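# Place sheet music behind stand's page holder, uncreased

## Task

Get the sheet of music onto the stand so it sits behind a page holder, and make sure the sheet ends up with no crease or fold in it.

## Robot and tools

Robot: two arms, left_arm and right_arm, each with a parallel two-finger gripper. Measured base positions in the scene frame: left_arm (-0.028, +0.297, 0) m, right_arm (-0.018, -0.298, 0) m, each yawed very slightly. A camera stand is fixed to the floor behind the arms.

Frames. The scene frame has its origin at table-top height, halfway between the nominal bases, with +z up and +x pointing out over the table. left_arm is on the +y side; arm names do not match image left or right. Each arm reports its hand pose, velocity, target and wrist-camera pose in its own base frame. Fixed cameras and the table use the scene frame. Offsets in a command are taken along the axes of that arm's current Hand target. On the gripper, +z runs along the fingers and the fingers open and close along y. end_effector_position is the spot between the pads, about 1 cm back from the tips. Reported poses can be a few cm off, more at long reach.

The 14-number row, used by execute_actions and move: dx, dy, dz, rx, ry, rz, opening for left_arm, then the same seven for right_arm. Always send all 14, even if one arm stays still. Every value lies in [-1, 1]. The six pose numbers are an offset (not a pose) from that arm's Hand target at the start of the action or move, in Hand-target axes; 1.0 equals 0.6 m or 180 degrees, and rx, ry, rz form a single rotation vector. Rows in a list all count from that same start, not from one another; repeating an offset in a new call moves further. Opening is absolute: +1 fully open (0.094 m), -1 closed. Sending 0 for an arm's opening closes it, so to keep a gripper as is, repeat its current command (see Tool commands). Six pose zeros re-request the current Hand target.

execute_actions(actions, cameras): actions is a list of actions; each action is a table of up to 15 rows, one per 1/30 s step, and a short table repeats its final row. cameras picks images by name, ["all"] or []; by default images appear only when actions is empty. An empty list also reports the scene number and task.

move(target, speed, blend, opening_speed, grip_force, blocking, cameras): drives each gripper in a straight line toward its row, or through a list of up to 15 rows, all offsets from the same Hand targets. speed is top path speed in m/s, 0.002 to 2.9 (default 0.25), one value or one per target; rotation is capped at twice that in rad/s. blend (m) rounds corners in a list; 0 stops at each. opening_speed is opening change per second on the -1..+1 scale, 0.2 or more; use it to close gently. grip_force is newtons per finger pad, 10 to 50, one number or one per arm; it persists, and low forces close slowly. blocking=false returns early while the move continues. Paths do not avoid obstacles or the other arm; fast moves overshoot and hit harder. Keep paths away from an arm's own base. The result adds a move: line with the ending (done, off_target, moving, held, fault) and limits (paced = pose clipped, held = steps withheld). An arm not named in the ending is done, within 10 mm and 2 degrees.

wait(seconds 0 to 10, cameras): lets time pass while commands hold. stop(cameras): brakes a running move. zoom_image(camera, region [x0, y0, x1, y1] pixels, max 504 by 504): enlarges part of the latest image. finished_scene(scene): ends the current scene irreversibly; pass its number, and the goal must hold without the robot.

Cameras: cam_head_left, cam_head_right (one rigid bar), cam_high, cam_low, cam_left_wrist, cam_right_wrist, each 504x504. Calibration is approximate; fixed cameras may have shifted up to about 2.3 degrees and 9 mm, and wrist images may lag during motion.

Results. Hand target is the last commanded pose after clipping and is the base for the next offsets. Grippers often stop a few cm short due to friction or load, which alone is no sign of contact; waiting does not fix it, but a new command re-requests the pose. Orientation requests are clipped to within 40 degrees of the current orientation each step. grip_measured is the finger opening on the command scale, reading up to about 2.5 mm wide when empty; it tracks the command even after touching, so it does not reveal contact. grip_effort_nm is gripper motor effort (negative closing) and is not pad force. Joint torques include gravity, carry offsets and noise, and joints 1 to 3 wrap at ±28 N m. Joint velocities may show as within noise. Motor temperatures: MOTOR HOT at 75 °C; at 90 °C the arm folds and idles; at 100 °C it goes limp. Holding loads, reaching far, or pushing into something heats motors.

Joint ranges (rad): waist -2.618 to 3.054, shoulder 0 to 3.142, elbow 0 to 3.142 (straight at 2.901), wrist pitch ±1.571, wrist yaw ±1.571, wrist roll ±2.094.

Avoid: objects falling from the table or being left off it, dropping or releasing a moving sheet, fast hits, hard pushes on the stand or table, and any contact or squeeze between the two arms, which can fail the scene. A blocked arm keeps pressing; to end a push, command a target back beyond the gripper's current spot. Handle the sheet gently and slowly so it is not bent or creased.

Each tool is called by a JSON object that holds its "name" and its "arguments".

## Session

{"name": "execute_actions", "arguments": {"actions": []}}

Scene clock: 0.00 s.
left_arm: end_effector_position=(+0.2348, -0.1456, +0.4345) grip_measured=-0.995 grip_effort_nm=n/a end_effector_quat_wxyz=(+0.615, +0.160, +0.683, -0.359) | right_arm: end_effector_position=(+0.3837, +0.0010, +0.4072) grip_measured=+1.000 grip_effort_nm=n/a end_effector_quat_wxyz=(+0.707, +0.000, +0.707, +0.000)
Joint positions: left_arm=[-0.214 0.73 1.059 -0.312 0.544 -0.309 0] | right_arm=[0 1.047 1.047 0 0 0 0.094]
Joint velocities: within noise
Joint torques (N m): no reading
Motor temperatures (°C): left_arm=[24 23 22 26 22 22 22] | right_arm=[21 24 26 26 22 23 21]
Heat: left arm: 26 °C; right arm: 26 °C.
Hand target: left_arm +0.2319, -0.1450, +0.4400; +0.621, +0.162, +0.678, -0.359 | right_arm +0.3802, +0.0010, +0.4202; +0.719, +0.000, +0.695, +0.000
Tool commands: left_gripper/opening=-1.0 right_gripper/opening=+1.0
camera_calibration:
cam_left_wrist: T_world_to_cam=[[-0.63805, -0.709546, 0.299059, -0.0797581], [-0.561934, 0.163555, -0.810851, 0.530376], [0.526424, -0.685415, -0.503075, 0.100176], [0, 0, 0, 1]] pos_world=[0.194412, -0.0746757, 0.504304]

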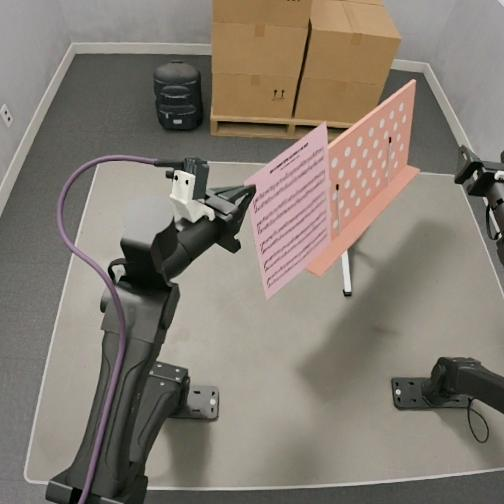

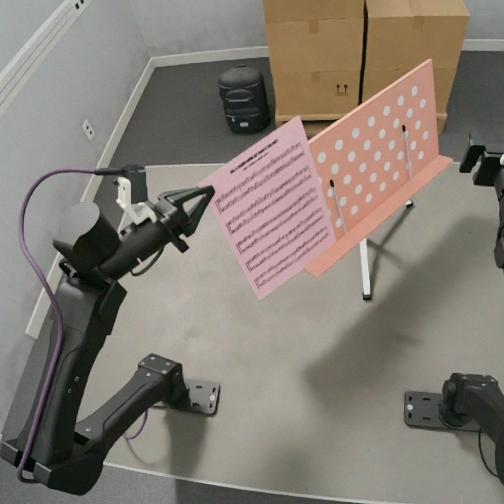

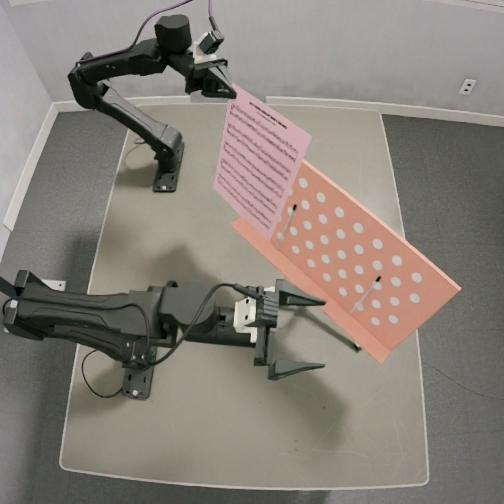

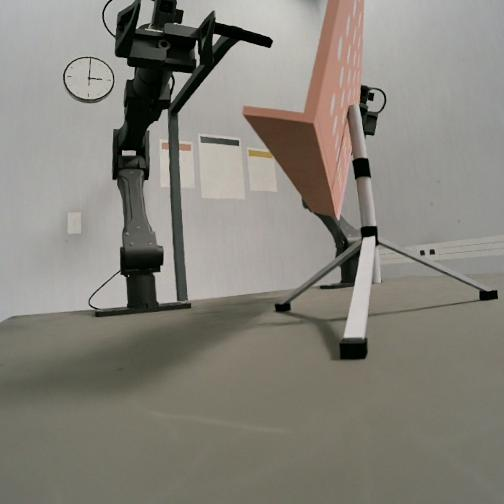

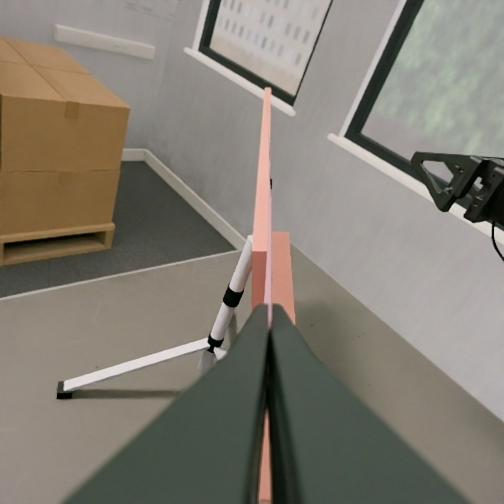

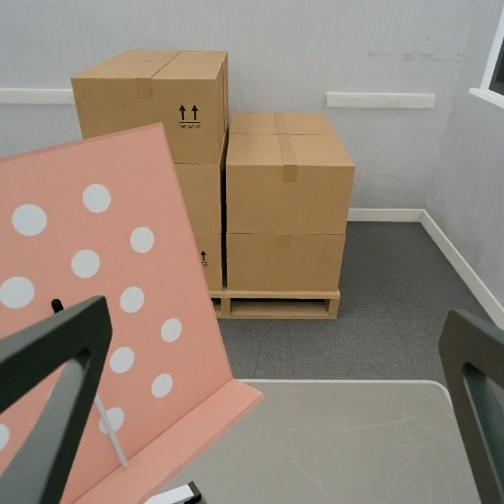

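{"name": "zoom_image", "arguments": {"camera": "cam_high", "region": [200, 70, 470, 370]}}

{"name": "zoom_image", "arguments": {"camera": "cam_head_right", "region": [190, 50, 460, 310]}}

{"name": "zoom_image", "arguments": {"camera": "cam_left_wrist", "region": [235, 80, 315, 320]}}

Scaled by 1.680.

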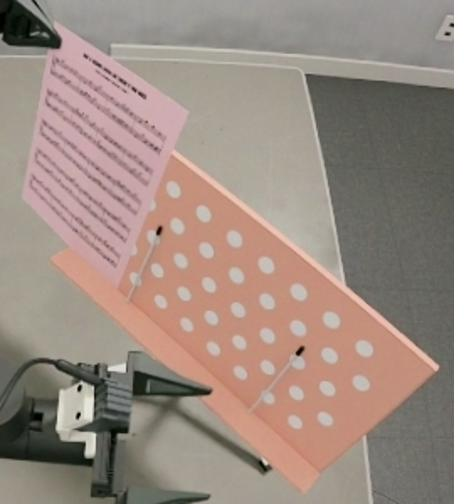

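Scaled by 1.867.

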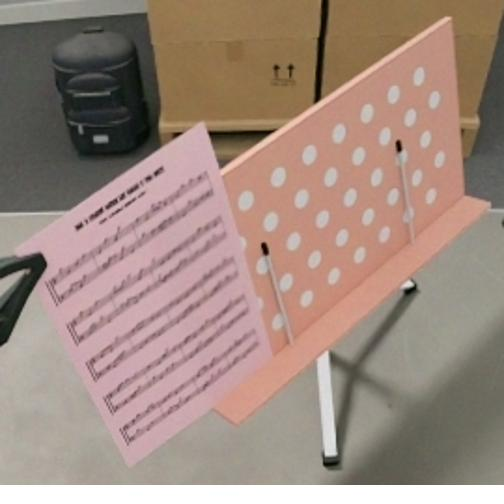

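Scaled by 2.100.

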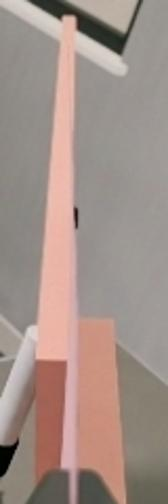

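{"name": "move", "arguments": {"target": [[0, -0.0417, 0, 0, 0, 0, -1, 0.0695, 0.1746, -0.0835, -0.1344, 0.0486, -0.0203, -0.36], [-0.1417, -0.0417, -0.0667, 0, 0, 0, -1, 0.139, 0.3492, -0.167, -0.2688, 0.0971, -0.0405, -0.36]], "speed": 0.2, "blend": 0.01, "cameras": ["cam_right_wrist", "cam_left_wrist", "cam_high"]}}

Scene clock: 4.90 s.
left_arm: end_effector_position=(+0.2050, -0.1159, +0.5205) grip_measured=-0.995 grip_effort_nm=-0.26 end_effector_quat_wxyz=(+0.618, +0.161, +0.681, -0.359) | right_arm: end_effector_position=(+0.2843, +0.2075, +0.3273) grip_measured=-0.358 grip_effort_nm=-0.08 end_effector_quat_wxyz=(+0.540, -0.330, +0.737, +0.236)
Joint positions: left_arm=[0.097 0.854 1.509 -0.623 0.856 -0.318 0] | right_arm=[0.44 0.997 1.017 -0.353 -0.372 -0.134 0.03]
Joint torques (N m): left_arm=[0.65 0.91 7.88 1.76 0.01 -0.05] | right_arm=[0.5 -1.35 8.66 1.74 -0.19 -0.09]
Heat: left arm: 27 °C; right arm: 27 °C.
Hand target: left_arm +0.2012, -0.1156, +0.5274; +0.621, +0.162, +0.678, -0.358 | right_arm +0.2829, +0.2105, +0.3336; +0.544, -0.336, +0.731, +0.239
Off the commanded pose: left_arm 0.008 m, 1 deg | right_arm 0.007 m, 1 deg.
move: done
camera_calibration:
cam_left_wrist: T_world_to_cam=[[-0.640805, -0.708952, 0.294543, -0.100336], [-0.555722, 0.16366, -0.8151, 0.579452], [0.529662, -0.686005, -0.498854, 0.176513], [0, 0, 0, 1]] pos_world=[0.164226, -0.0448779, 0.589919]
cam_right_wrist: T_world_to_cam=[[0.771864, -0.635594, 0.0157041, -0.0879356], [-0.477404, -0.595718, -0.645914, 0.492143], [0.419894, 0.491061, -0.763248, 0.139075], [0, 0, 0, 1]] pos_world=[0.244429, 0.168993, 0.425412]
Images, in order (width x height): cam_high 504x504, cam_left_wrist 504x504, cam_right_wrist 504x504.

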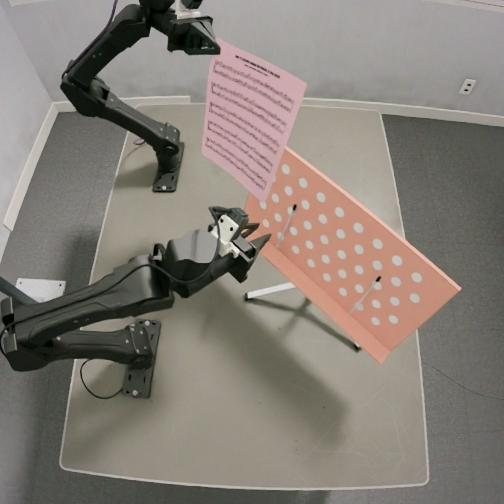

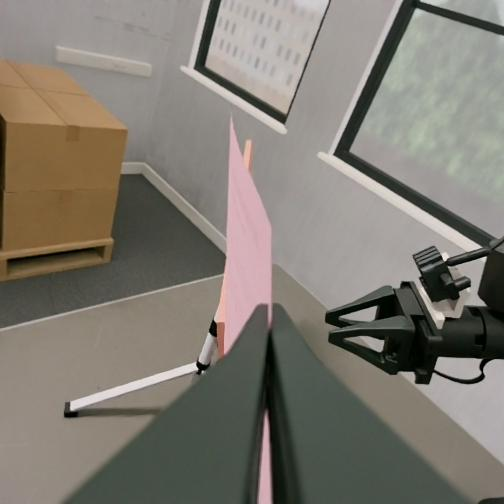

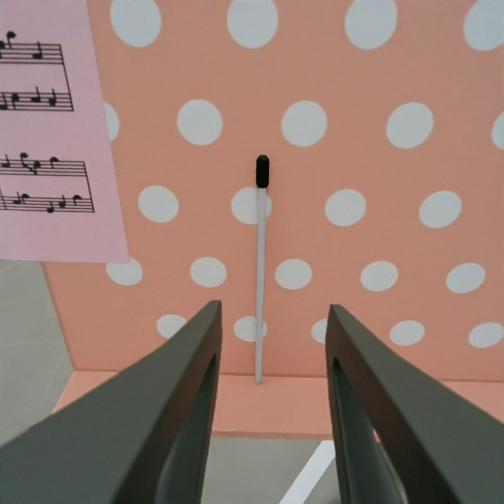

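{"name": "move", "arguments": {"target": [0, 0, 0, 0, 0, 0, -1, -0.0217, 0.0088, 0.108, 0, 0, 0, -0.36], "speed": 0.1, "cameras": ["cam_right_wrist", "cam_left_wrist"]}}

Scene clock: 6.47 s.
left_arm: end_effector_position=(+0.2049, -0.1160, +0.5204) grip_measured=-0.995 grip_effort_nm=-0.26 end_effector_quat_wxyz=(+0.617, +0.161, +0.681, -0.359) | right_arm: end_effector_position=(+0.3177, +0.2590, +0.3051) grip_measured=-0.358 grip_effort_nm=-0.08 end_effector_quat_wxyz=(+0.522, -0.340, +0.746, +0.235)
Joint positions: left_arm=[0.097 0.854 1.509 -0.624 0.857 -0.318 0] | right_arm=[0.564 1.215 1.078 -0.228 -0.269 -0.106 0.03]
Joint torques (N m): left_arm=[0.69 0.88 7.87 1.76 0.02 -0.05] | right_arm=[0.5 -2.97 11.07 2 -0.01 0.04]
Heat: left arm: 27 °C; right arm: 28 °C.
Hand target: left_arm +0.2012, -0.1156, +0.5274; +0.621, +0.162, +0.678, -0.359 | right_arm +0.3224, +0.2633, +0.3268; +0.544, -0.336, +0.731, +0.239
Off the commanded pose: left_arm 0.008 m, 1 deg | right_arm 0.023 m, 3 deg.
move: off_target (right_arm)
camera_calibration:
cam_left_wrist: T_world_to_cam=[[-0.641291, -0.708381, 0.294861, -0.100462], [-0.555933, 0.164096, -0.814868, 0.579303], [0.528852, -0.68649, -0.499046, 0.176619], [0, 0, 0, 1]] pos_world=[0.164223, -0.0449797, 0.589819]
cam_right_wrist: T_world_to_cam=[[0.783461, -0.62137, 0.00935678, -0.0861392], [-0.485832, -0.621816, -0.614257, 0.524161], [0.387499, 0.476701, -0.789051, 0.104665], [0, 0, 0, 1]] pos_world=[0.281584, 0.222514, 0.405361]
Images, in order (width x height): cam_left_wrist 504x504, cam_right_wrist 504x504.

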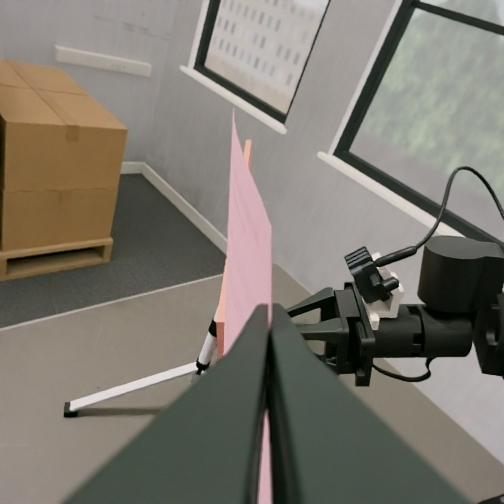

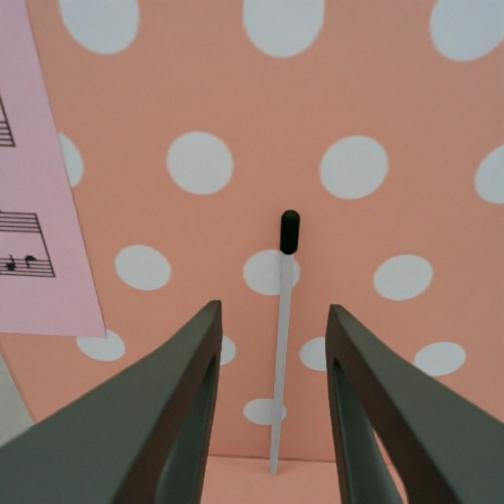

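{"name": "move", "arguments": {"target": [0, 0, 0, 0, 0, 0, -1, -0.015, -0.0083, 0.038, 0, 0, 0, -0.36], "speed": 0.06, "cameras": ["cam_right_wrist"]}}

Scene clock: 7.97 s.
left_arm: end_effector_position=(+0.2049, -0.1160, +0.5204) grip_measured=-0.995 grip_effort_nm=-0.26 end_effector_quat_wxyz=(+0.617, +0.161, +0.681, -0.359) | right_arm: end_effector_position=(+0.3379, +0.2735, +0.3097) grip_measured=-0.358 grip_effort_nm=-0.08 end_effector_quat_wxyz=(+0.525, -0.340, +0.744, +0.235)
Joint positions: left_arm=[0.097 0.854 1.509 -0.624 0.857 -0.318 0] | right_arm=[0.571 1.309 1.155 -0.204 -0.262 -0.103 0.03]
Joint torques (N m): left_arm=[0.69 0.85 7.88 1.76 0.03 -0.05] | right_arm=[0.59 -3.62 10.78 1.99 -0.01 0.04]
Heat: left arm: 27 °C; right arm: 28 °C.
Hand target: left_arm +0.2012, -0.1156, +0.5274; +0.621, +0.162, +0.678, -0.359 | right_arm +0.3422, +0.2785, +0.3288; +0.544, -0.336, +0.731, +0.239
Off the commanded pose: left_arm 0.008 m, 1 deg | right_arm 0.020 m, 3 deg.
move: off_target (right_arm)
camera_calibration:
cam_right_wrist: T_world_to_cam=[[0.782517, -0.622516, 0.0118363, -0.0930283], [-0.483462, -0.619483, -0.61847, 0.545681], [0.39234, 0.478241, -0.785719, 0.0905755], [0, 0, 0, 1]] pos_world=[0.301076, 0.236812, 0.409756]
Images, in order (width x height): cam_right_wrist 504x504.

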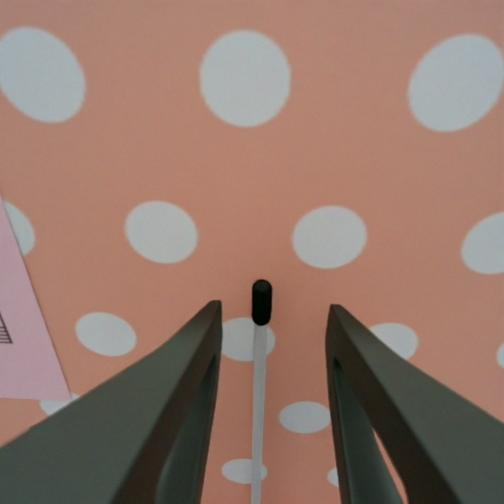

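{"name": "move", "arguments": {"target": [0, 0, 0, 0, 0, 0, -1, 0.003, 0.0058, 0.0142, 0, 0, 0, -0.36], "speed": 0.05, "cameras": ["cam_right_wrist"]}}

Scene clock: 9.27 s.
left_arm: end_effector_position=(+0.2049, -0.1160, +0.5204) grip_measured=-0.995 grip_effort_nm=-0.26 end_effector_quat_wxyz=(+0.617, +0.161, +0.681, -0.359) | right_arm: end_effector_position=(+0.3400, +0.2813, +0.3057) grip_measured=-0.358 grip_effort_nm=-0.08 end_effector_quat_wxyz=(+0.525, -0.340, +0.744, +0.235)
Joint positions: left_arm=[0.097 0.854 1.509 -0.624 0.857 -0.318 0] | right_arm=[0.59 1.331 1.155 -0.18 -0.244 -0.097 0.03]
Joint torques (N m): left_arm=[0.7 0.9 7.9 1.77 0.02 -0.04] | right_arm=[0.58 -3.75 10.76 2.02 0 0.05]
Heat: left arm: 27 °C; right arm: 28 °C.
Hand target: left_arm +0.2012, -0.1156, +0.5274; +0.621, +0.162, +0.678, -0.359 | right_arm +0.3446, +0.2865, +0.3245; +0.544, -0.336, +0.731, +0.239
Off the commanded pose: left_arm 0.008 m, 1 deg | right_arm 0.020 m, 3 deg.
move: off_target (right_arm)
camera_calibration:
cam_right_wrist: T_world_to_cam=[[0.782884, -0.62204, 0.0125619, -0.0903678], [-0.482861, -0.620202, -0.618219, 0.548934], [0.392348, 0.477929, -0.785905, 0.0829103], [0, 0, 0, 1]] pos_world=[0.303277, 0.244612, 0.405656]
Images, in order (width x height): cam_right_wrist 504x504.

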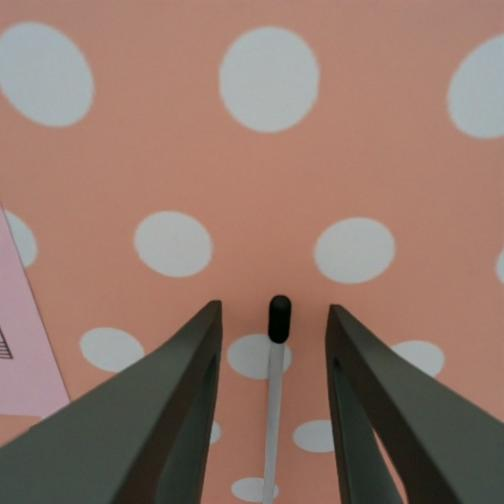

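{"name": "move", "arguments": {"target": [[0, 0, 0, 0, 0, 0, -1, 0.006, -0.0022, 0.002, 0, 0, 0, -0.36], [0, 0, 0, 0, 0, 0, -1, 0.006, -0.0022, 0.002, 0, 0, 0, -0.97]], "speed": 0.06, "grip_force": [50, 20], "cameras": ["cam_right_wrist", "cam_high"]}}

Scene clock: 12.50 s.
left_arm: end_effector_position=(+0.2049, -0.1160, +0.5204) grip_measured=-0.995 grip_effort_nm=-0.26 end_effector_quat_wxyz=(+0.617, +0.161, +0.681, -0.359) | right_arm: end_effector_position=(+0.3411, +0.2820, +0.3093) grip_measured=-0.881 grip_effort_nm=-0.43 end_effector_quat_wxyz=(+0.531, -0.339, +0.740, +0.236)
Joint positions: left_arm=[0.097 0.854 1.509 -0.624 0.857 -0.318 0] | right_arm=[0.59 1.331 1.155 -0.165 -0.243 -0.097 0.006]
Joint torques (N m): left_arm=[0.66 0.87 7.91 1.76 0.04 -0.06] | right_arm=[0.18 -3.52 9.61 2.02 -0.05 0.02]
Heat: left arm: 28 °C; right arm: 30 °C.
Hand target: left_arm +0.2012, -0.1156, +0.5274; +0.621, +0.162, +0.678, -0.359 | right_arm +0.3457, +0.2857, +0.3207; +0.544, -0.336, +0.731, +0.239
Off the commanded pose: left_arm 0.008 m, 1 deg | right_arm 0.013 m, 2 deg.
grip_force (N): 50, 20
move: off_target (right_arm); target 2's new opening was sent with right_arm's hand 0.013 m and 2 deg from that target
camera_calibration:
cam_right_wrist: T_world_to_cam=[[0.782431, -0.622494, 0.0174272, -0.0920416], [-0.474954, -0.614616, -0.629814, 0.551457], [0.402766, 0.484509, -0.776551, 0.0766469], [0, 0, 0, 1]] pos_world=[0.303062, 0.244503, 0.40844]
Images, in order (width x height): cam_high 504x504, cam_right_wrist 504x504.

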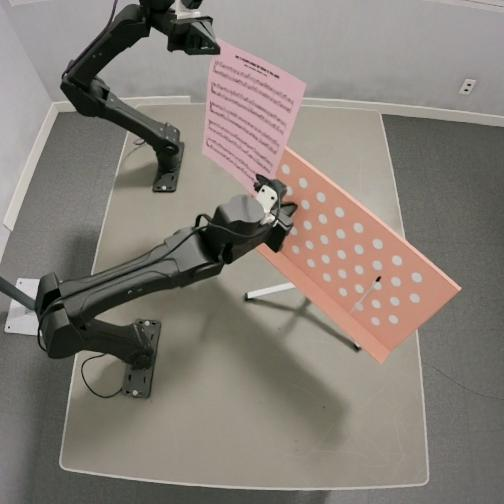

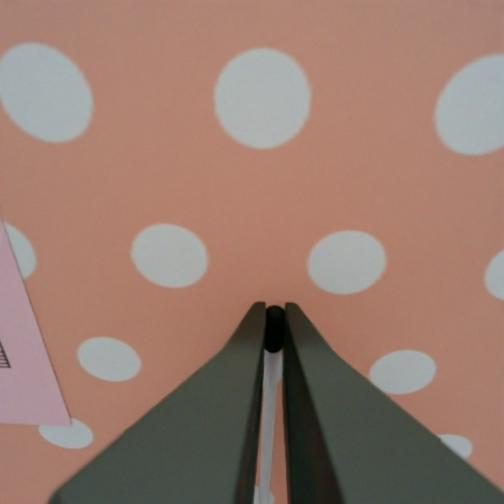

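{"name": "move", "arguments": {"target": [[0, 0, 0, 0, 0, 0, -1, 0, 0, -0.0358, 0, 0, 0, -0.97], [0, 0, 0, 0, 0, 0, -1, 0.0067, 0, -0.0725, 0, 0, 0, -0.97]], "speed": 0.06, "blend": 0.005, "cameras": ["cam_right_wrist", "cam_high", "cam_left_wrist", "cam_head_right"]}}

Scene clock: 14.07 s.
left_arm: end_effector_position=(+0.2049, -0.1160, +0.5204) grip_measured=-0.995 grip_effort_nm=-0.26 end_effector_quat_wxyz=(+0.617, +0.161, +0.681, -0.359) | right_arm: end_effector_position=(+0.3226, +0.2581, +0.3164) grip_measured=-0.887 grip_effort_nm=-0.46 end_effector_quat_wxyz=(+0.529, -0.335, +0.743, +0.237)
Joint positions: left_arm=[0.097 0.854 1.509 -0.624 0.857 -0.318 0] | right_arm=[0.554 1.226 1.115 -0.237 -0.275 -0.101 0.005]
Joint torques (N m): left_arm=[0.69 0.88 7.88 1.76 0.03 -0.04] | right_arm=[-0.57 -6.6 7.28 1.83 -0.17 -0.08]
Heat: left arm: 28 °C; right arm: 30 °C.
Hand target: left_arm +0.2012, -0.1156, +0.5274; +0.621, +0.162, +0.678, -0.359 | right_arm +0.3175, +0.2536, +0.3297; +0.544, -0.336, +0.731, +0.239
Off the commanded pose: left_arm 0.008 m, 1 deg | right_arm 0.015 m, 2 deg.
grip_force (N): 50, 20
move: off_target (right_arm)
camera_calibration:
cam_left_wrist: T_world_to_cam=[[-0.641291, -0.708381, 0.294861, -0.100462], [-0.555933, 0.164096, -0.814868, 0.579303], [0.528852, -0.68649, -0.499046, 0.176619], [0, 0, 0, 1]] pos_world=[0.164223, -0.0449797, 0.589819]
cam_right_wrist: T_world_to_cam=[[0.778919, -0.627059, 0.00910569, -0.0877155], [-0.484056, -0.610389, -0.626989, 0.533404], [0.398717, 0.483966, -0.778975, 0.103474], [0, 0, 0, 1]] pos_world=[0.285264, 0.220503, 0.41584]
Images, in order (width x height): cam_head_right 504x504, cam_high 504x504, cam_left_wrist 504x504, cam_right_wrist 504x504.

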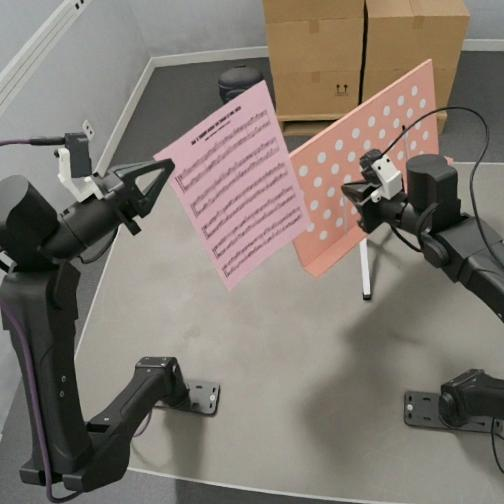

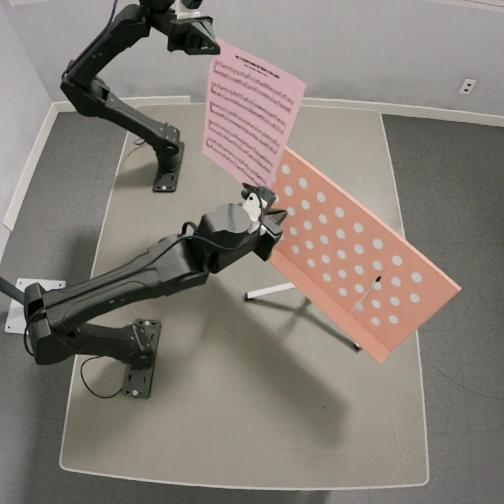

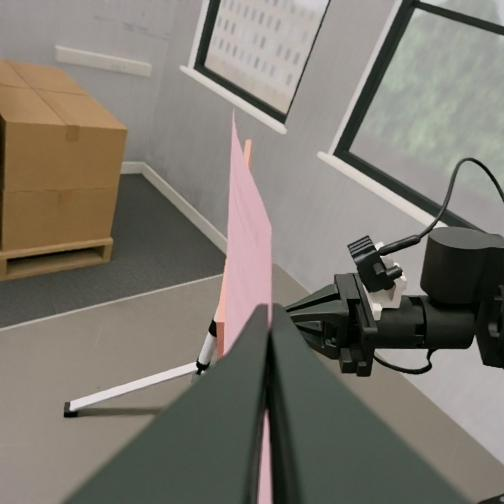

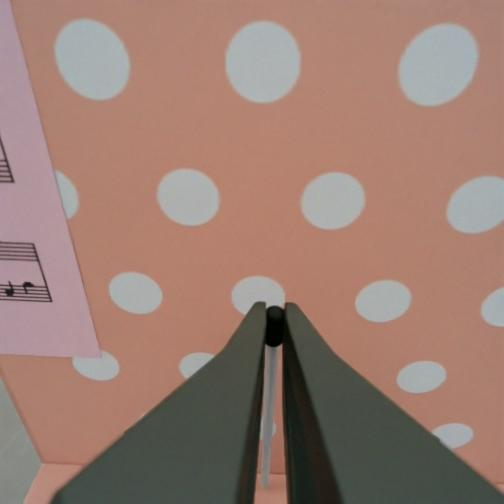

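{"name": "move", "arguments": {"target": [[0, 0, 0, 0, 0, 0, -1, 0.005, 0, -0.0167, 0, 0, 0, -0.97], [0, 0.0233, 0.15, 0, 0, 0.003, -1, 0.005, 0, -0.0167, 0, 0, 0, -0.97]], "speed": [0.06, 0.09], "cameras": ["cam_right_wrist", "cam_high", "cam_left_wrist", "cam_head_right"]}}

Scene clock: 16.93 s.
left_arm: end_effector_position=(+0.2809, -0.1679, +0.5067) grip_measured=-0.995 grip_effort_nm=-0.26 end_effector_quat_wxyz=(+0.603, +0.157, +0.696, -0.358) | right_arm: end_effector_position=(+0.3158, +0.2502, +0.3173) grip_measured=-0.890 grip_effort_nm=-0.46 end_effector_quat_wxyz=(+0.529, -0.335, +0.742, +0.237)
Joint positions: left_arm=[-0.292 1.065 1.521 -0.475 0.466 -0.304 0] | right_arm=[0.54 1.188 1.094 -0.254 -0.288 -0.106 0.005]
Joint torques (N m): left_arm=[-0.7 -1.58 9.73 2.26 -0.06 0.09] | right_arm=[-0.58 -6.28 7.21 1.83 -0.18 -0.08]
Heat: left arm: 28 °C; right arm: 30 °C.
Hand target: left_arm +0.2758, -0.1678, +0.5260; +0.623, +0.165, +0.677, -0.356 | right_arm +0.3106, +0.2457, +0.3298; +0.544, -0.336, +0.731, +0.239
Off the commanded pose: left_arm 0.020 m, 3 deg | right_arm 0.014 m, 2 deg.
grip_force (N): 50, 20
move: off_target (left_arm, right_arm)
camera_calibration:
cam_left_wrist: T_world_to_cam=[[-0.627294, -0.713889, 0.311231, -0.0976011], [-0.588714, 0.173065, -0.789598, 0.616765], [0.509822, -0.678536, -0.528839, 0.115794], [0, 0, 0, 1]] pos_world=[0.242839, -0.0978461, 0.57861]
cam_right_wrist: T_world_to_cam=[[0.779368, -0.626502, 0.00893551, -0.0875382], [-0.483149, -0.609994, -0.628072, 0.525795], [0.398939, 0.485182, -0.778104, 0.110036], [0, 0, 0, 1]] pos_world=[0.278364, 0.212502, 0.416639]
Images, in order (width x height): cam_head_right 504x504, cam_high 504x504, cam_left_wrist 504x504, cam_right_wrist 504x504.

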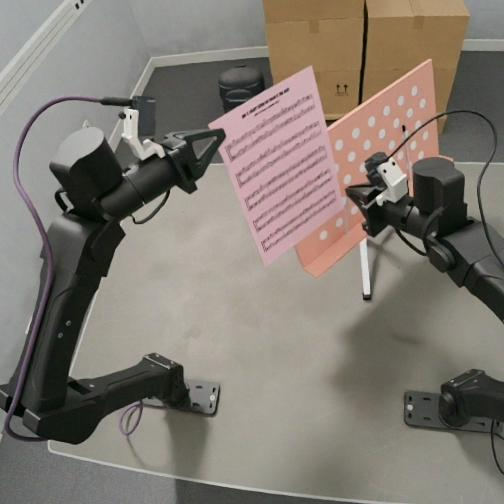

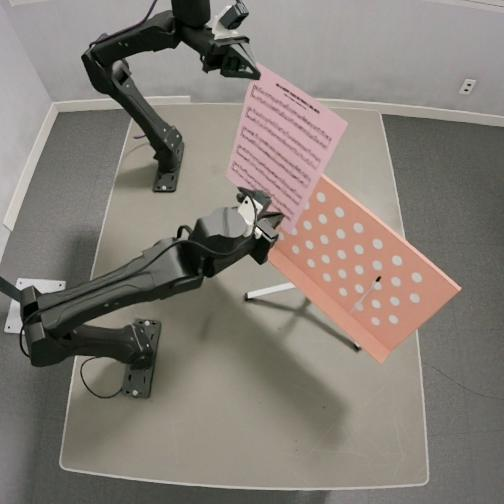

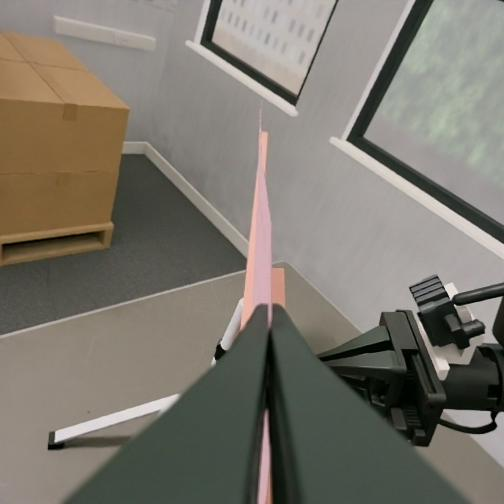

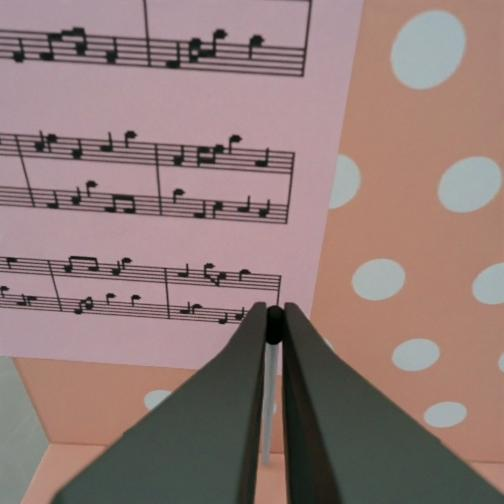

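{"name": "move", "arguments": {"target": [[0, 0, 0.1417, 0, -0.008, 0.006, -1, 0, 0, 0, 0, 0, 0, -0.97], [0.0833, 0.0083, 0.1417, 0, -0.008, 0.006, -1, 0, 0, 0, 0, 0, 0, -0.97]], "speed": [0.09, 0.07], "blend": 0.015, "cameras": ["cam_right_wrist", "cam_high", "cam_left_wrist", "cam_head_right"]}}

Scene clock: 19.80 s.
left_arm: end_effector_position=(+0.3399, -0.2358, +0.4728) grip_measured=-0.995 grip_effort_nm=-0.26 end_effector_quat_wxyz=(+0.624, +0.164, +0.678, -0.352) | right_arm: end_effector_position=(+0.3158, +0.2502, +0.3173) grip_measured=-0.890 grip_effort_nm=-0.47 end_effector_quat_wxyz=(+0.529, -0.335, +0.742, +0.237)
Joint positions: left_arm=[-0.501 1.238 1.397 -0.131 0.25 -0.284 0] | right_arm=[0.54 1.188 1.094 -0.254 -0.288 -0.106 0.005]
Joint torques (N m): left_arm=[-0.7 -5.53 5.96 2.26 -0.11 0.1] | right_arm=[-0.58 -6.27 7.23 1.82 -0.18 -0.08]
Motor temperatures (°C): left_arm=[24 23 24 29 22 22 22] | right_arm=[21 25 28 31 22 23 21]
Heat: left arm: 29 °C; right arm: 31 °C.
Hand target: left_arm +0.3324, -0.2338, +0.4789; +0.634, +0.167, +0.668, -0.352 | right_arm +0.3106, +0.2457, +0.3298; +0.544, -0.336, +0.731, +0.239
Off the commanded pose: left_arm 0.010 m, 2 deg | right_arm 0.014 m, 2 deg.
grip_force (N): 50, 20
move: off_target (right_arm)
camera_calibration:
cam_left_wrist: T_world_to_cam=[[-0.639156, -0.717142, 0.277826, -0.0794668], [-0.54382, 0.165992, -0.822622, 0.635148], [0.54382, -0.676871, -0.496091, -0.00490936], [0, 0, 0, 1]] pos_world=[0.297284, -0.165741, 0.542129]
cam_right_wrist: T_world_to_cam=[[0.779368, -0.626502, 0.00893551, -0.0875382], [-0.483149, -0.609994, -0.628072, 0.525795], [0.398939, 0.485182, -0.778104, 0.110036], [0, 0, 0, 1]] pos_world=[0.278364, 0.212502, 0.416639]
Images, in order (width x height): cam_head_right 504x504, cam_high 504x504, cam_left_wrist 504x504, cam_right_wrist 504x504.

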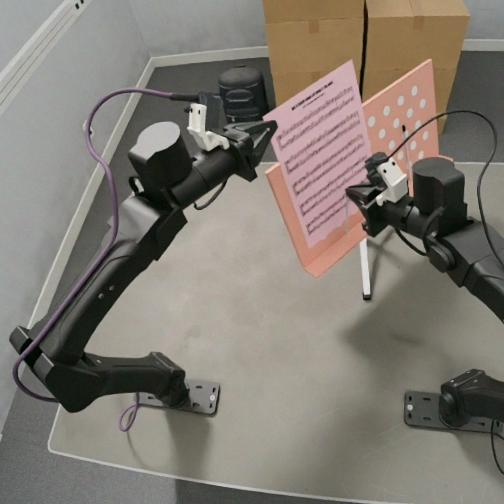

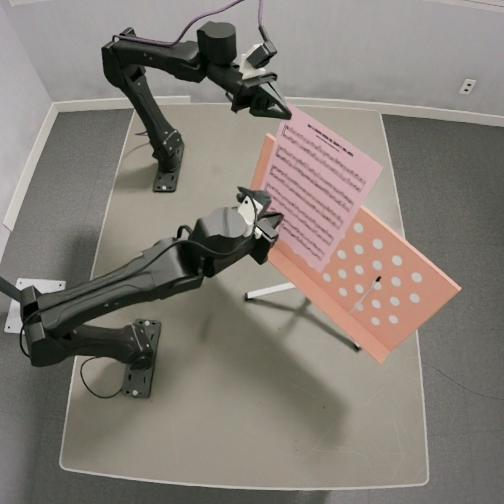

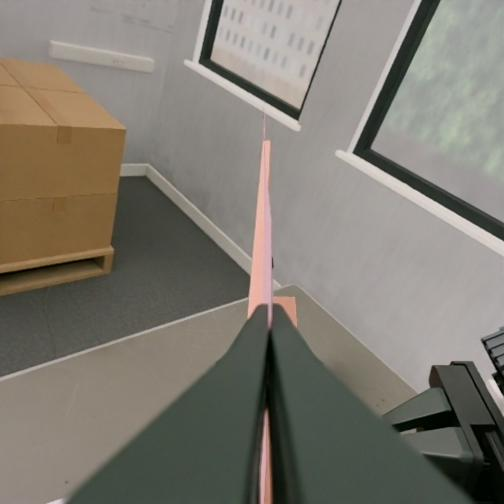

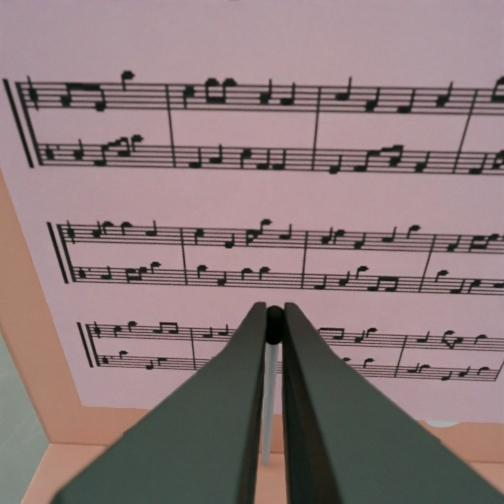

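{"name": "move", "arguments": {"target": [0.0367, 0.005, 0, 0, 0, 0, -1, 0, 0, 0, 0, 0, 0, -0.97], "speed": 0.05, "cameras": ["cam_right_wrist", "cam_left_wrist", "cam_head_right"]}}

{"name": "zoom_image", "arguments": {"camera": "cam_right_wrist", "region": [0, 370, 290, 504]}}

{"name": "zoom_image", "arguments": {"camera": "cam_right_wrist", "region": [230, 370, 504, 504]}}

Scene clock: 21.20 s.
left_arm: end_effector_position=(+0.3396, -0.2390, +0.4495) grip_measured=-0.995 grip_effort_nm=-0.26 end_effector_quat_wxyz=(+0.623, +0.164, +0.679, -0.352) | right_arm: end_effector_position=(+0.3158, +0.2502, +0.3173) grip_measured=-0.890 grip_effort_nm=-0.46 end_effector_quat_wxyz=(+0.529, -0.335, +0.742, +0.237)
Joint positions: left_arm=[-0.514 1.213 1.286 -0.049 0.237 -0.283 0] | right_arm=[0.54 1.188 1.094 -0.254 -0.288 -0.106 0.005]
Joint torques (N m): left_arm=[-0.75 -5.75 6.16 2.28 -0.1 0.1] | right_arm=[-0.57 -6.28 7.23 1.82 -0.18 -0.09]
Heat: left arm: 29 °C; right arm: 31 °C.
Hand target: left_arm +0.3313, -0.2365, +0.4569; +0.634, +0.167, +0.668, -0.352 | right_arm +0.3106, +0.2457, +0.3298; +0.544, -0.336, +0.731, +0.239
Off the commanded pose: left_arm 0.011 m, 2 deg | right_arm 0.014 m, 2 deg.
grip_force (N): 50, 20
move: off_target (left_arm, right_arm)
camera_calibration:
cam_left_wrist: T_world_to_cam=[[-0.638387, -0.717708, 0.278132, -0.0760596], [-0.545992, 0.16754, -0.820867, 0.616722], [0.542545, -0.675888, -0.498818, -0.0166047], [0, 0, 0, 1]] pos_world=[0.297179, -0.169137, 0.519119]
cam_right_wrist: T_world_to_cam=[[0.779368, -0.626502, 0.00893551, -0.0875382], [-0.483149, -0.609994, -0.628072, 0.525795], [0.398939, 0.485182, -0.778104, 0.110036], [0, 0, 0, 1]] pos_world=[0.278364, 0.212502, 0.416639]
Images, in order (width x height): cam_head_right 504x504, cam_left_wrist 504x504, cam_right_wrist 504x504.

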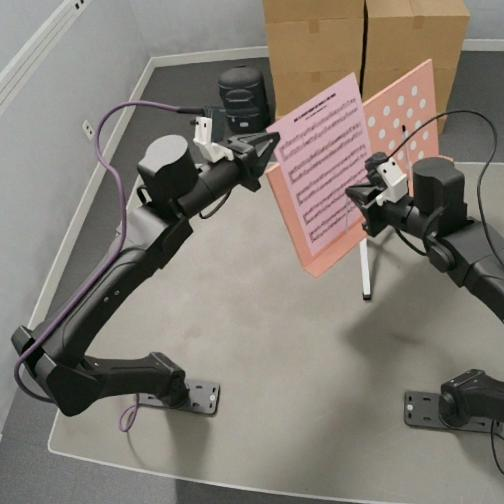

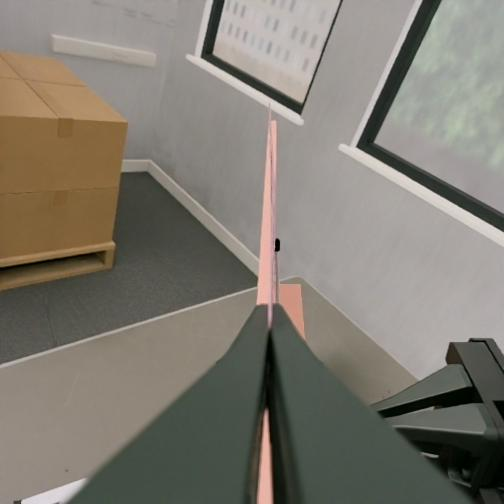

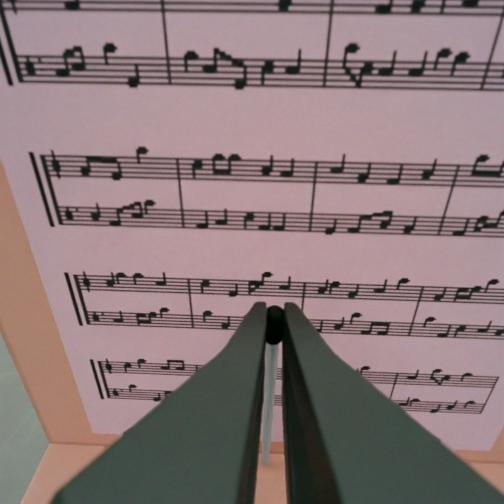

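Scaled by 1.738.

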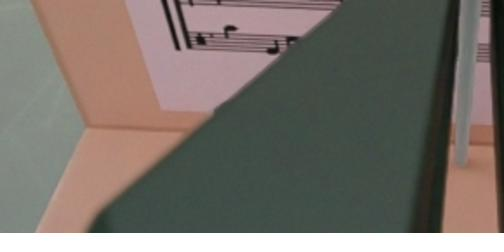

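Scaled by 1.839.

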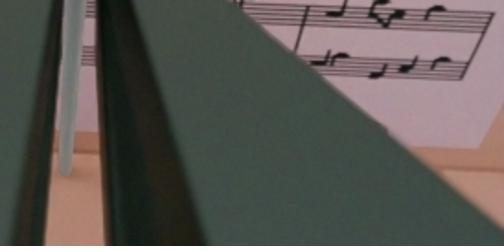

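{"name": "move", "arguments": {"target": [0.0085, 0, 0, 0, 0, 0, -1, 0, 0, 0, 0, 0, 0, -0.97], "speed": 0.03, "cameras": ["cam_right_wrist", "cam_left_wrist"]}}

{"name": "zoom_image", "arguments": {"camera": "cam_right_wrist", "region": [0, 370, 290, 504]}}

{"name": "zoom_image", "arguments": {"camera": "cam_right_wrist", "region": [230, 370, 504, 504]}}

{"name": "zoom_image", "arguments": {"camera": "cam_left_wrist", "region": [235, 90, 325, 320]}}

Scene clock: 22.37 s.
left_arm: end_effector_position=(+0.3381, -0.2398, +0.4459) grip_measured=-0.995 grip_effort_nm=-0.26 end_effector_quat_wxyz=(+0.624, +0.164, +0.678, -0.352) | right_arm: end_effector_position=(+0.3158, +0.2502, +0.3173) grip_measured=-0.890 grip_effort_nm=-0.46 end_effector_quat_wxyz=(+0.529, -0.335, +0.742, +0.237)
Joint positions: left_arm=[-0.519 1.205 1.263 -0.031 0.231 -0.283 0] | right_arm=[0.54 1.188 1.094 -0.254 -0.288 -0.106 0.005]
Joint torques (N m): left_arm=[-0.72 -5.56 6.13 2.3 -0.08 0.1] | right_arm=[-0.55 -6.27 7.23 1.83 -0.17 -0.09]
Heat: left arm: 29 °C; right arm: 31 °C.
Hand target: left_arm +0.3306, -0.2377, +0.4521; +0.635, +0.167, +0.668, -0.352 | right_arm +0.3106, +0.2457, +0.3298; +0.544, -0.336, +0.731, +0.239
Off the commanded pose: left_arm 0.010 m, 2 deg | right_arm 0.014 m, 2 deg.
grip_force (N): 50, 20
move: off_target (right_arm)
camera_calibration:
cam_left_wrist: T_world_to_cam=[[-0.639149, -0.717363, 0.277268, -0.0757262], [-0.543657, 0.166423, -0.822643, 0.612876], [0.54399, -0.67653, -0.496368, -0.0198372], [0, 0, 0, 1]] pos_world=[0.295585, -0.16974, 0.515328]
cam_right_wrist: T_world_to_cam=[[0.779368, -0.626502, 0.00893551, -0.0875382], [-0.483149, -0.609994, -0.628072, 0.525795], [0.398939, 0.485182, -0.778104, 0.110036], [0, 0, 0, 1]] pos_world=[0.278364, 0.212502, 0.416639]
Images, in order (width x height): cam_left_wrist 504x504, cam_right_wrist 504x504.

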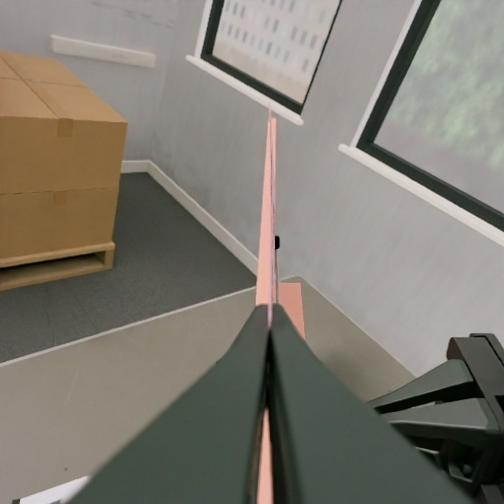

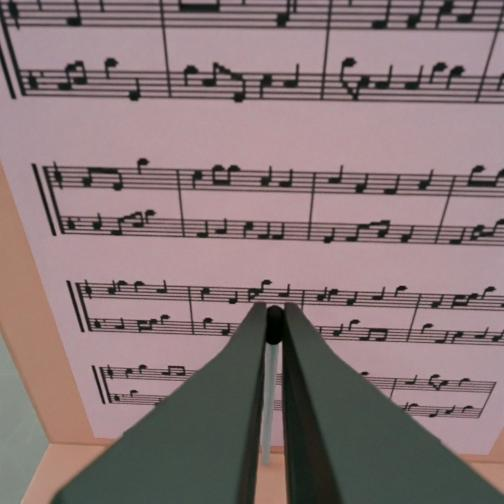

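Scaled by 1.738.

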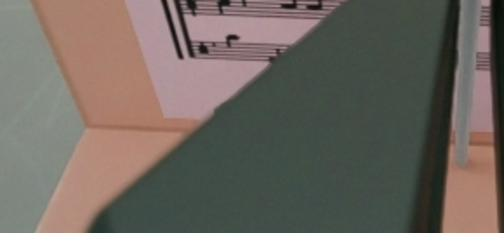

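Scaled by 1.839.

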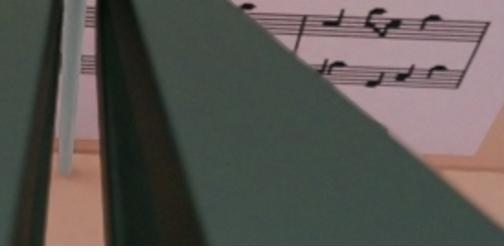

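Scaled by 2.191.

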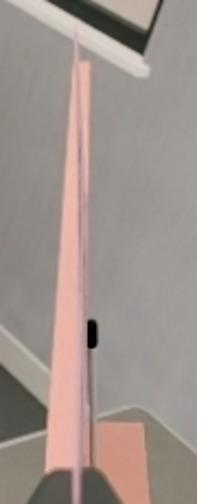

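{"name": "move", "arguments": {"target": [[0.0092, 0, 0, 0, 0, 0, -1, 0, 0, 0, 0, 0, 0, -0.97], [0.0092, 0, 0, 0, 0, 0, -1, -0.0083, 0, 0.07, 0, 0, 0, -0.97]], "speed": [0.03, 0.06], "cameras": ["cam_right_wrist", "cam_left_wrist"]}}

{"name": "zoom_image", "arguments": {"camera": "cam_left_wrist", "region": [235, 90, 325, 320]}}

Scene clock: 24.50 s.
left_arm: end_effector_position=(+0.3374, -0.2411, +0.4406) grip_measured=-0.995 grip_effort_nm=-0.26 end_effector_quat_wxyz=(+0.624, +0.164, +0.678, -0.352) | right_arm: end_effector_position=(+0.3352, +0.2734, +0.3120) grip_measured=-0.890 grip_effort_nm=-0.47 end_effector_quat_wxyz=(+0.536, -0.338, +0.736, +0.238)
Joint positions: left_arm=[-0.526 1.199 1.237 -0.011 0.225 -0.283 0] | right_arm=[0.575 1.29 1.124 -0.162 -0.26 -0.101 0.005]
Joint torques (N m): left_arm=[-0.76 -5.53 6.16 2.27 -0.09 0.09] | right_arm=[0.57 -3.25 10.21 1.79 0.02 0.03]
Heat: left arm: 29 °C; right arm: 32 °C.
Hand target: left_arm +0.3298, -0.2390, +0.4467; +0.634, +0.167, +0.668, -0.352 | right_arm +0.3381, +0.2769, +0.3223; +0.544, -0.336, +0.731, +0.239
Off the commanded pose: left_arm 0.010 m, 2 deg | right_arm 0.011 m, 1 deg.
grip_force (N): 50, 20
move: off_target (right_arm)
camera_calibration:
cam_left_wrist: T_world_to_cam=[[-0.639161, -0.717276, 0.277467, -0.075856], [-0.543723, 0.166289, -0.822626, 0.608302], [0.54391, -0.676656, -0.496285, -0.0230204], [0, 0, 0, 1]] pos_world=[0.294785, -0.171141, 0.510028]
cam_right_wrist: T_world_to_cam=[[0.783028, -0.621662, 0.0200801, -0.0940509], [-0.467716, -0.609789, -0.639843, 0.544419], [0.410011, 0.491623, -0.768243, 0.078351], [0, 0, 0, 1]] pos_world=[0.296153, 0.234994, 0.410424]
Images, in order (width x height): cam_left_wrist 504x504, cam_right_wrist 504x504.

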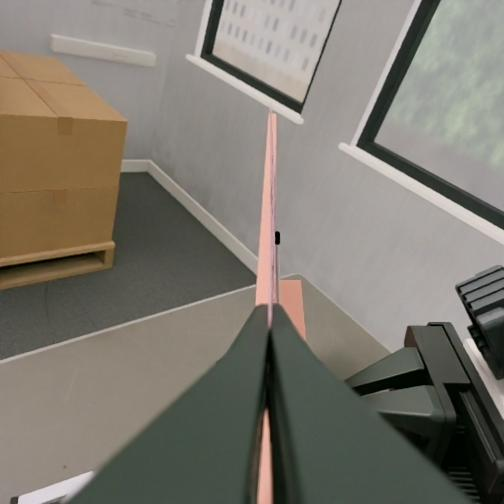

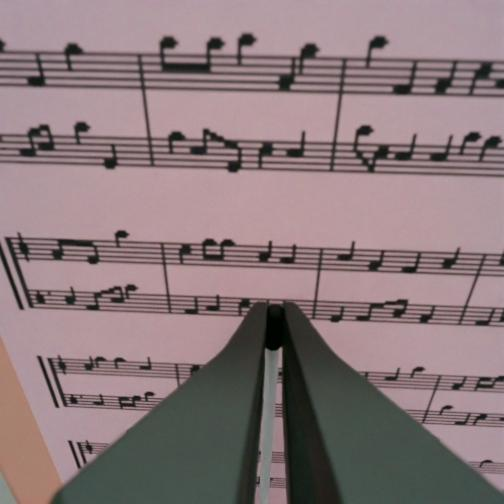

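Scaled by 2.191.

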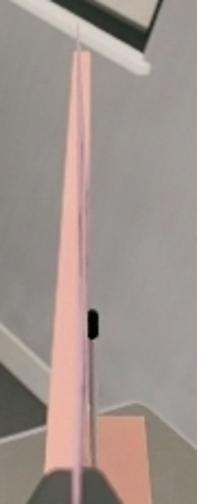

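{"name": "move", "arguments": {"target": [[0, 0, 0, 0, 0, 0, -1, -0.002, 0, 0.0118, 0, 0, 0, -0.97], [0, 0, 0, 0, 0, 0, -0.75, -0.002, 0, 0.0118, 0, 0, 0, -0.97]], "speed": 0.04, "opening_speed": 0.25, "cameras": ["cam_right_wrist", "cam_left_wrist", "cam_head_right", "cam_high"]}}

{"name": "zoom_image", "arguments": {"camera": "cam_left_wrist", "region": [215, 90, 335, 504]}}

Scene clock: 26.67 s.
left_arm: end_effector_position=(+0.3375, -0.2410, +0.4410) grip_measured=-0.753 grip_effort_nm=0.15 end_effector_quat_wxyz=(+0.625, +0.164, +0.678, -0.352) | right_arm: end_effector_position=(+0.3394, +0.2782, +0.3102) grip_measured=-0.890 grip_effort_nm=-0.46 end_effector_quat_wxyz=(+0.535, -0.339, +0.737, +0.237)
Joint positions: left_arm=[-0.526 1.199 1.237 -0.009 0.224 -0.282 0.012] | right_arm=[0.581 1.315 1.138 -0.155 -0.253 -0.099 0.005]
Joint torques (N m): left_arm=[-0.77 -5.57 6.17 2.26 -0.08 0.1] | right_arm=[0.58 -3.36 10.29 1.84 0.02 0.04]
Heat: left arm: 30 °C; right arm: 32 °C.
Hand target: left_arm +0.3298, -0.2390, +0.4468; +0.635, +0.167, +0.668, -0.352 | right_arm +0.3428, +0.2822, +0.3214; +0.544, -0.336, +0.731, +0.239
Off the commanded pose: left_arm 0.010 m, 2 deg | right_arm 0.012 m, 1 deg.
grip_force (N): 50, 20
move: off_target (right_arm)
camera_calibration:
cam_left_wrist: T_world_to_cam=[[-0.639082, -0.717616, 0.276768, -0.075582], [-0.542314, 0.165258, -0.823763, 0.608458], [0.545407, -0.676548, -0.494787, -0.0238697], [0, 0, 0, 1]] pos_world=[0.294691, -0.17094, 0.510334]
cam_right_wrist: T_world_to_cam=[[0.782837, -0.621939, 0.0189132, -0.0937717], [-0.470072, -0.611049, -0.636908, 0.548427], [0.407675, 0.489704, -0.770708, 0.0749412], [0, 0, 0, 1]] pos_world=[0.300656, 0.240096, 0.408828]
Images, in order (width x height): cam_head_right 504x504, cam_high 504x504, cam_left_wrist 504x504, cam_right_wrist 504x504.

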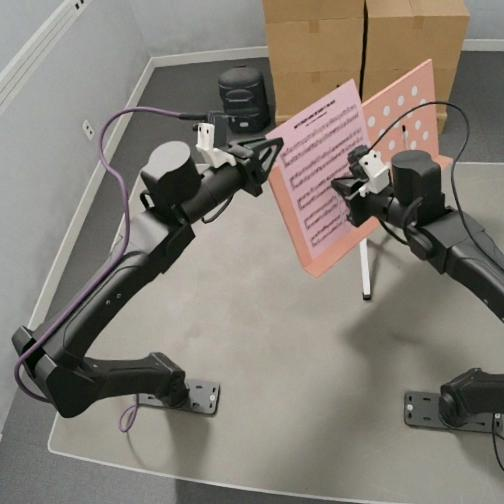

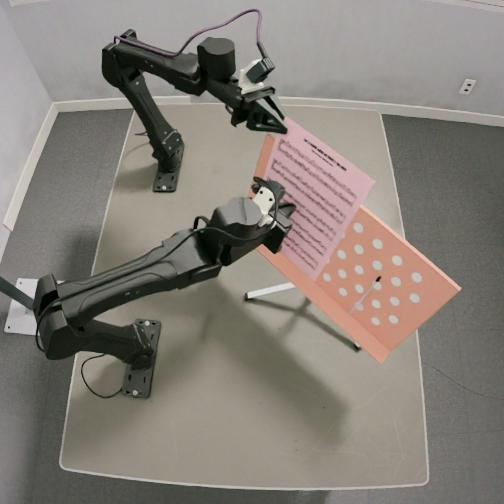

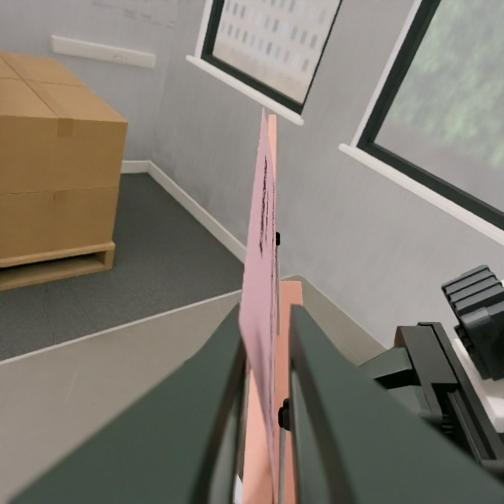

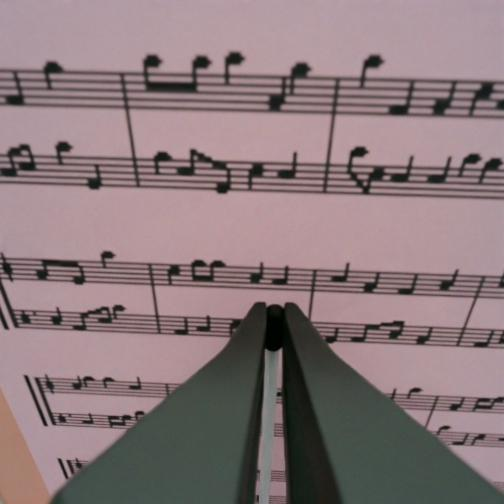

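Scaled by 1.217.

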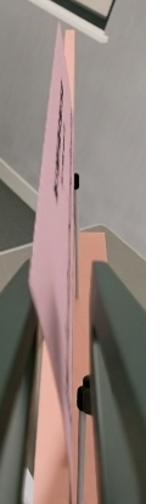

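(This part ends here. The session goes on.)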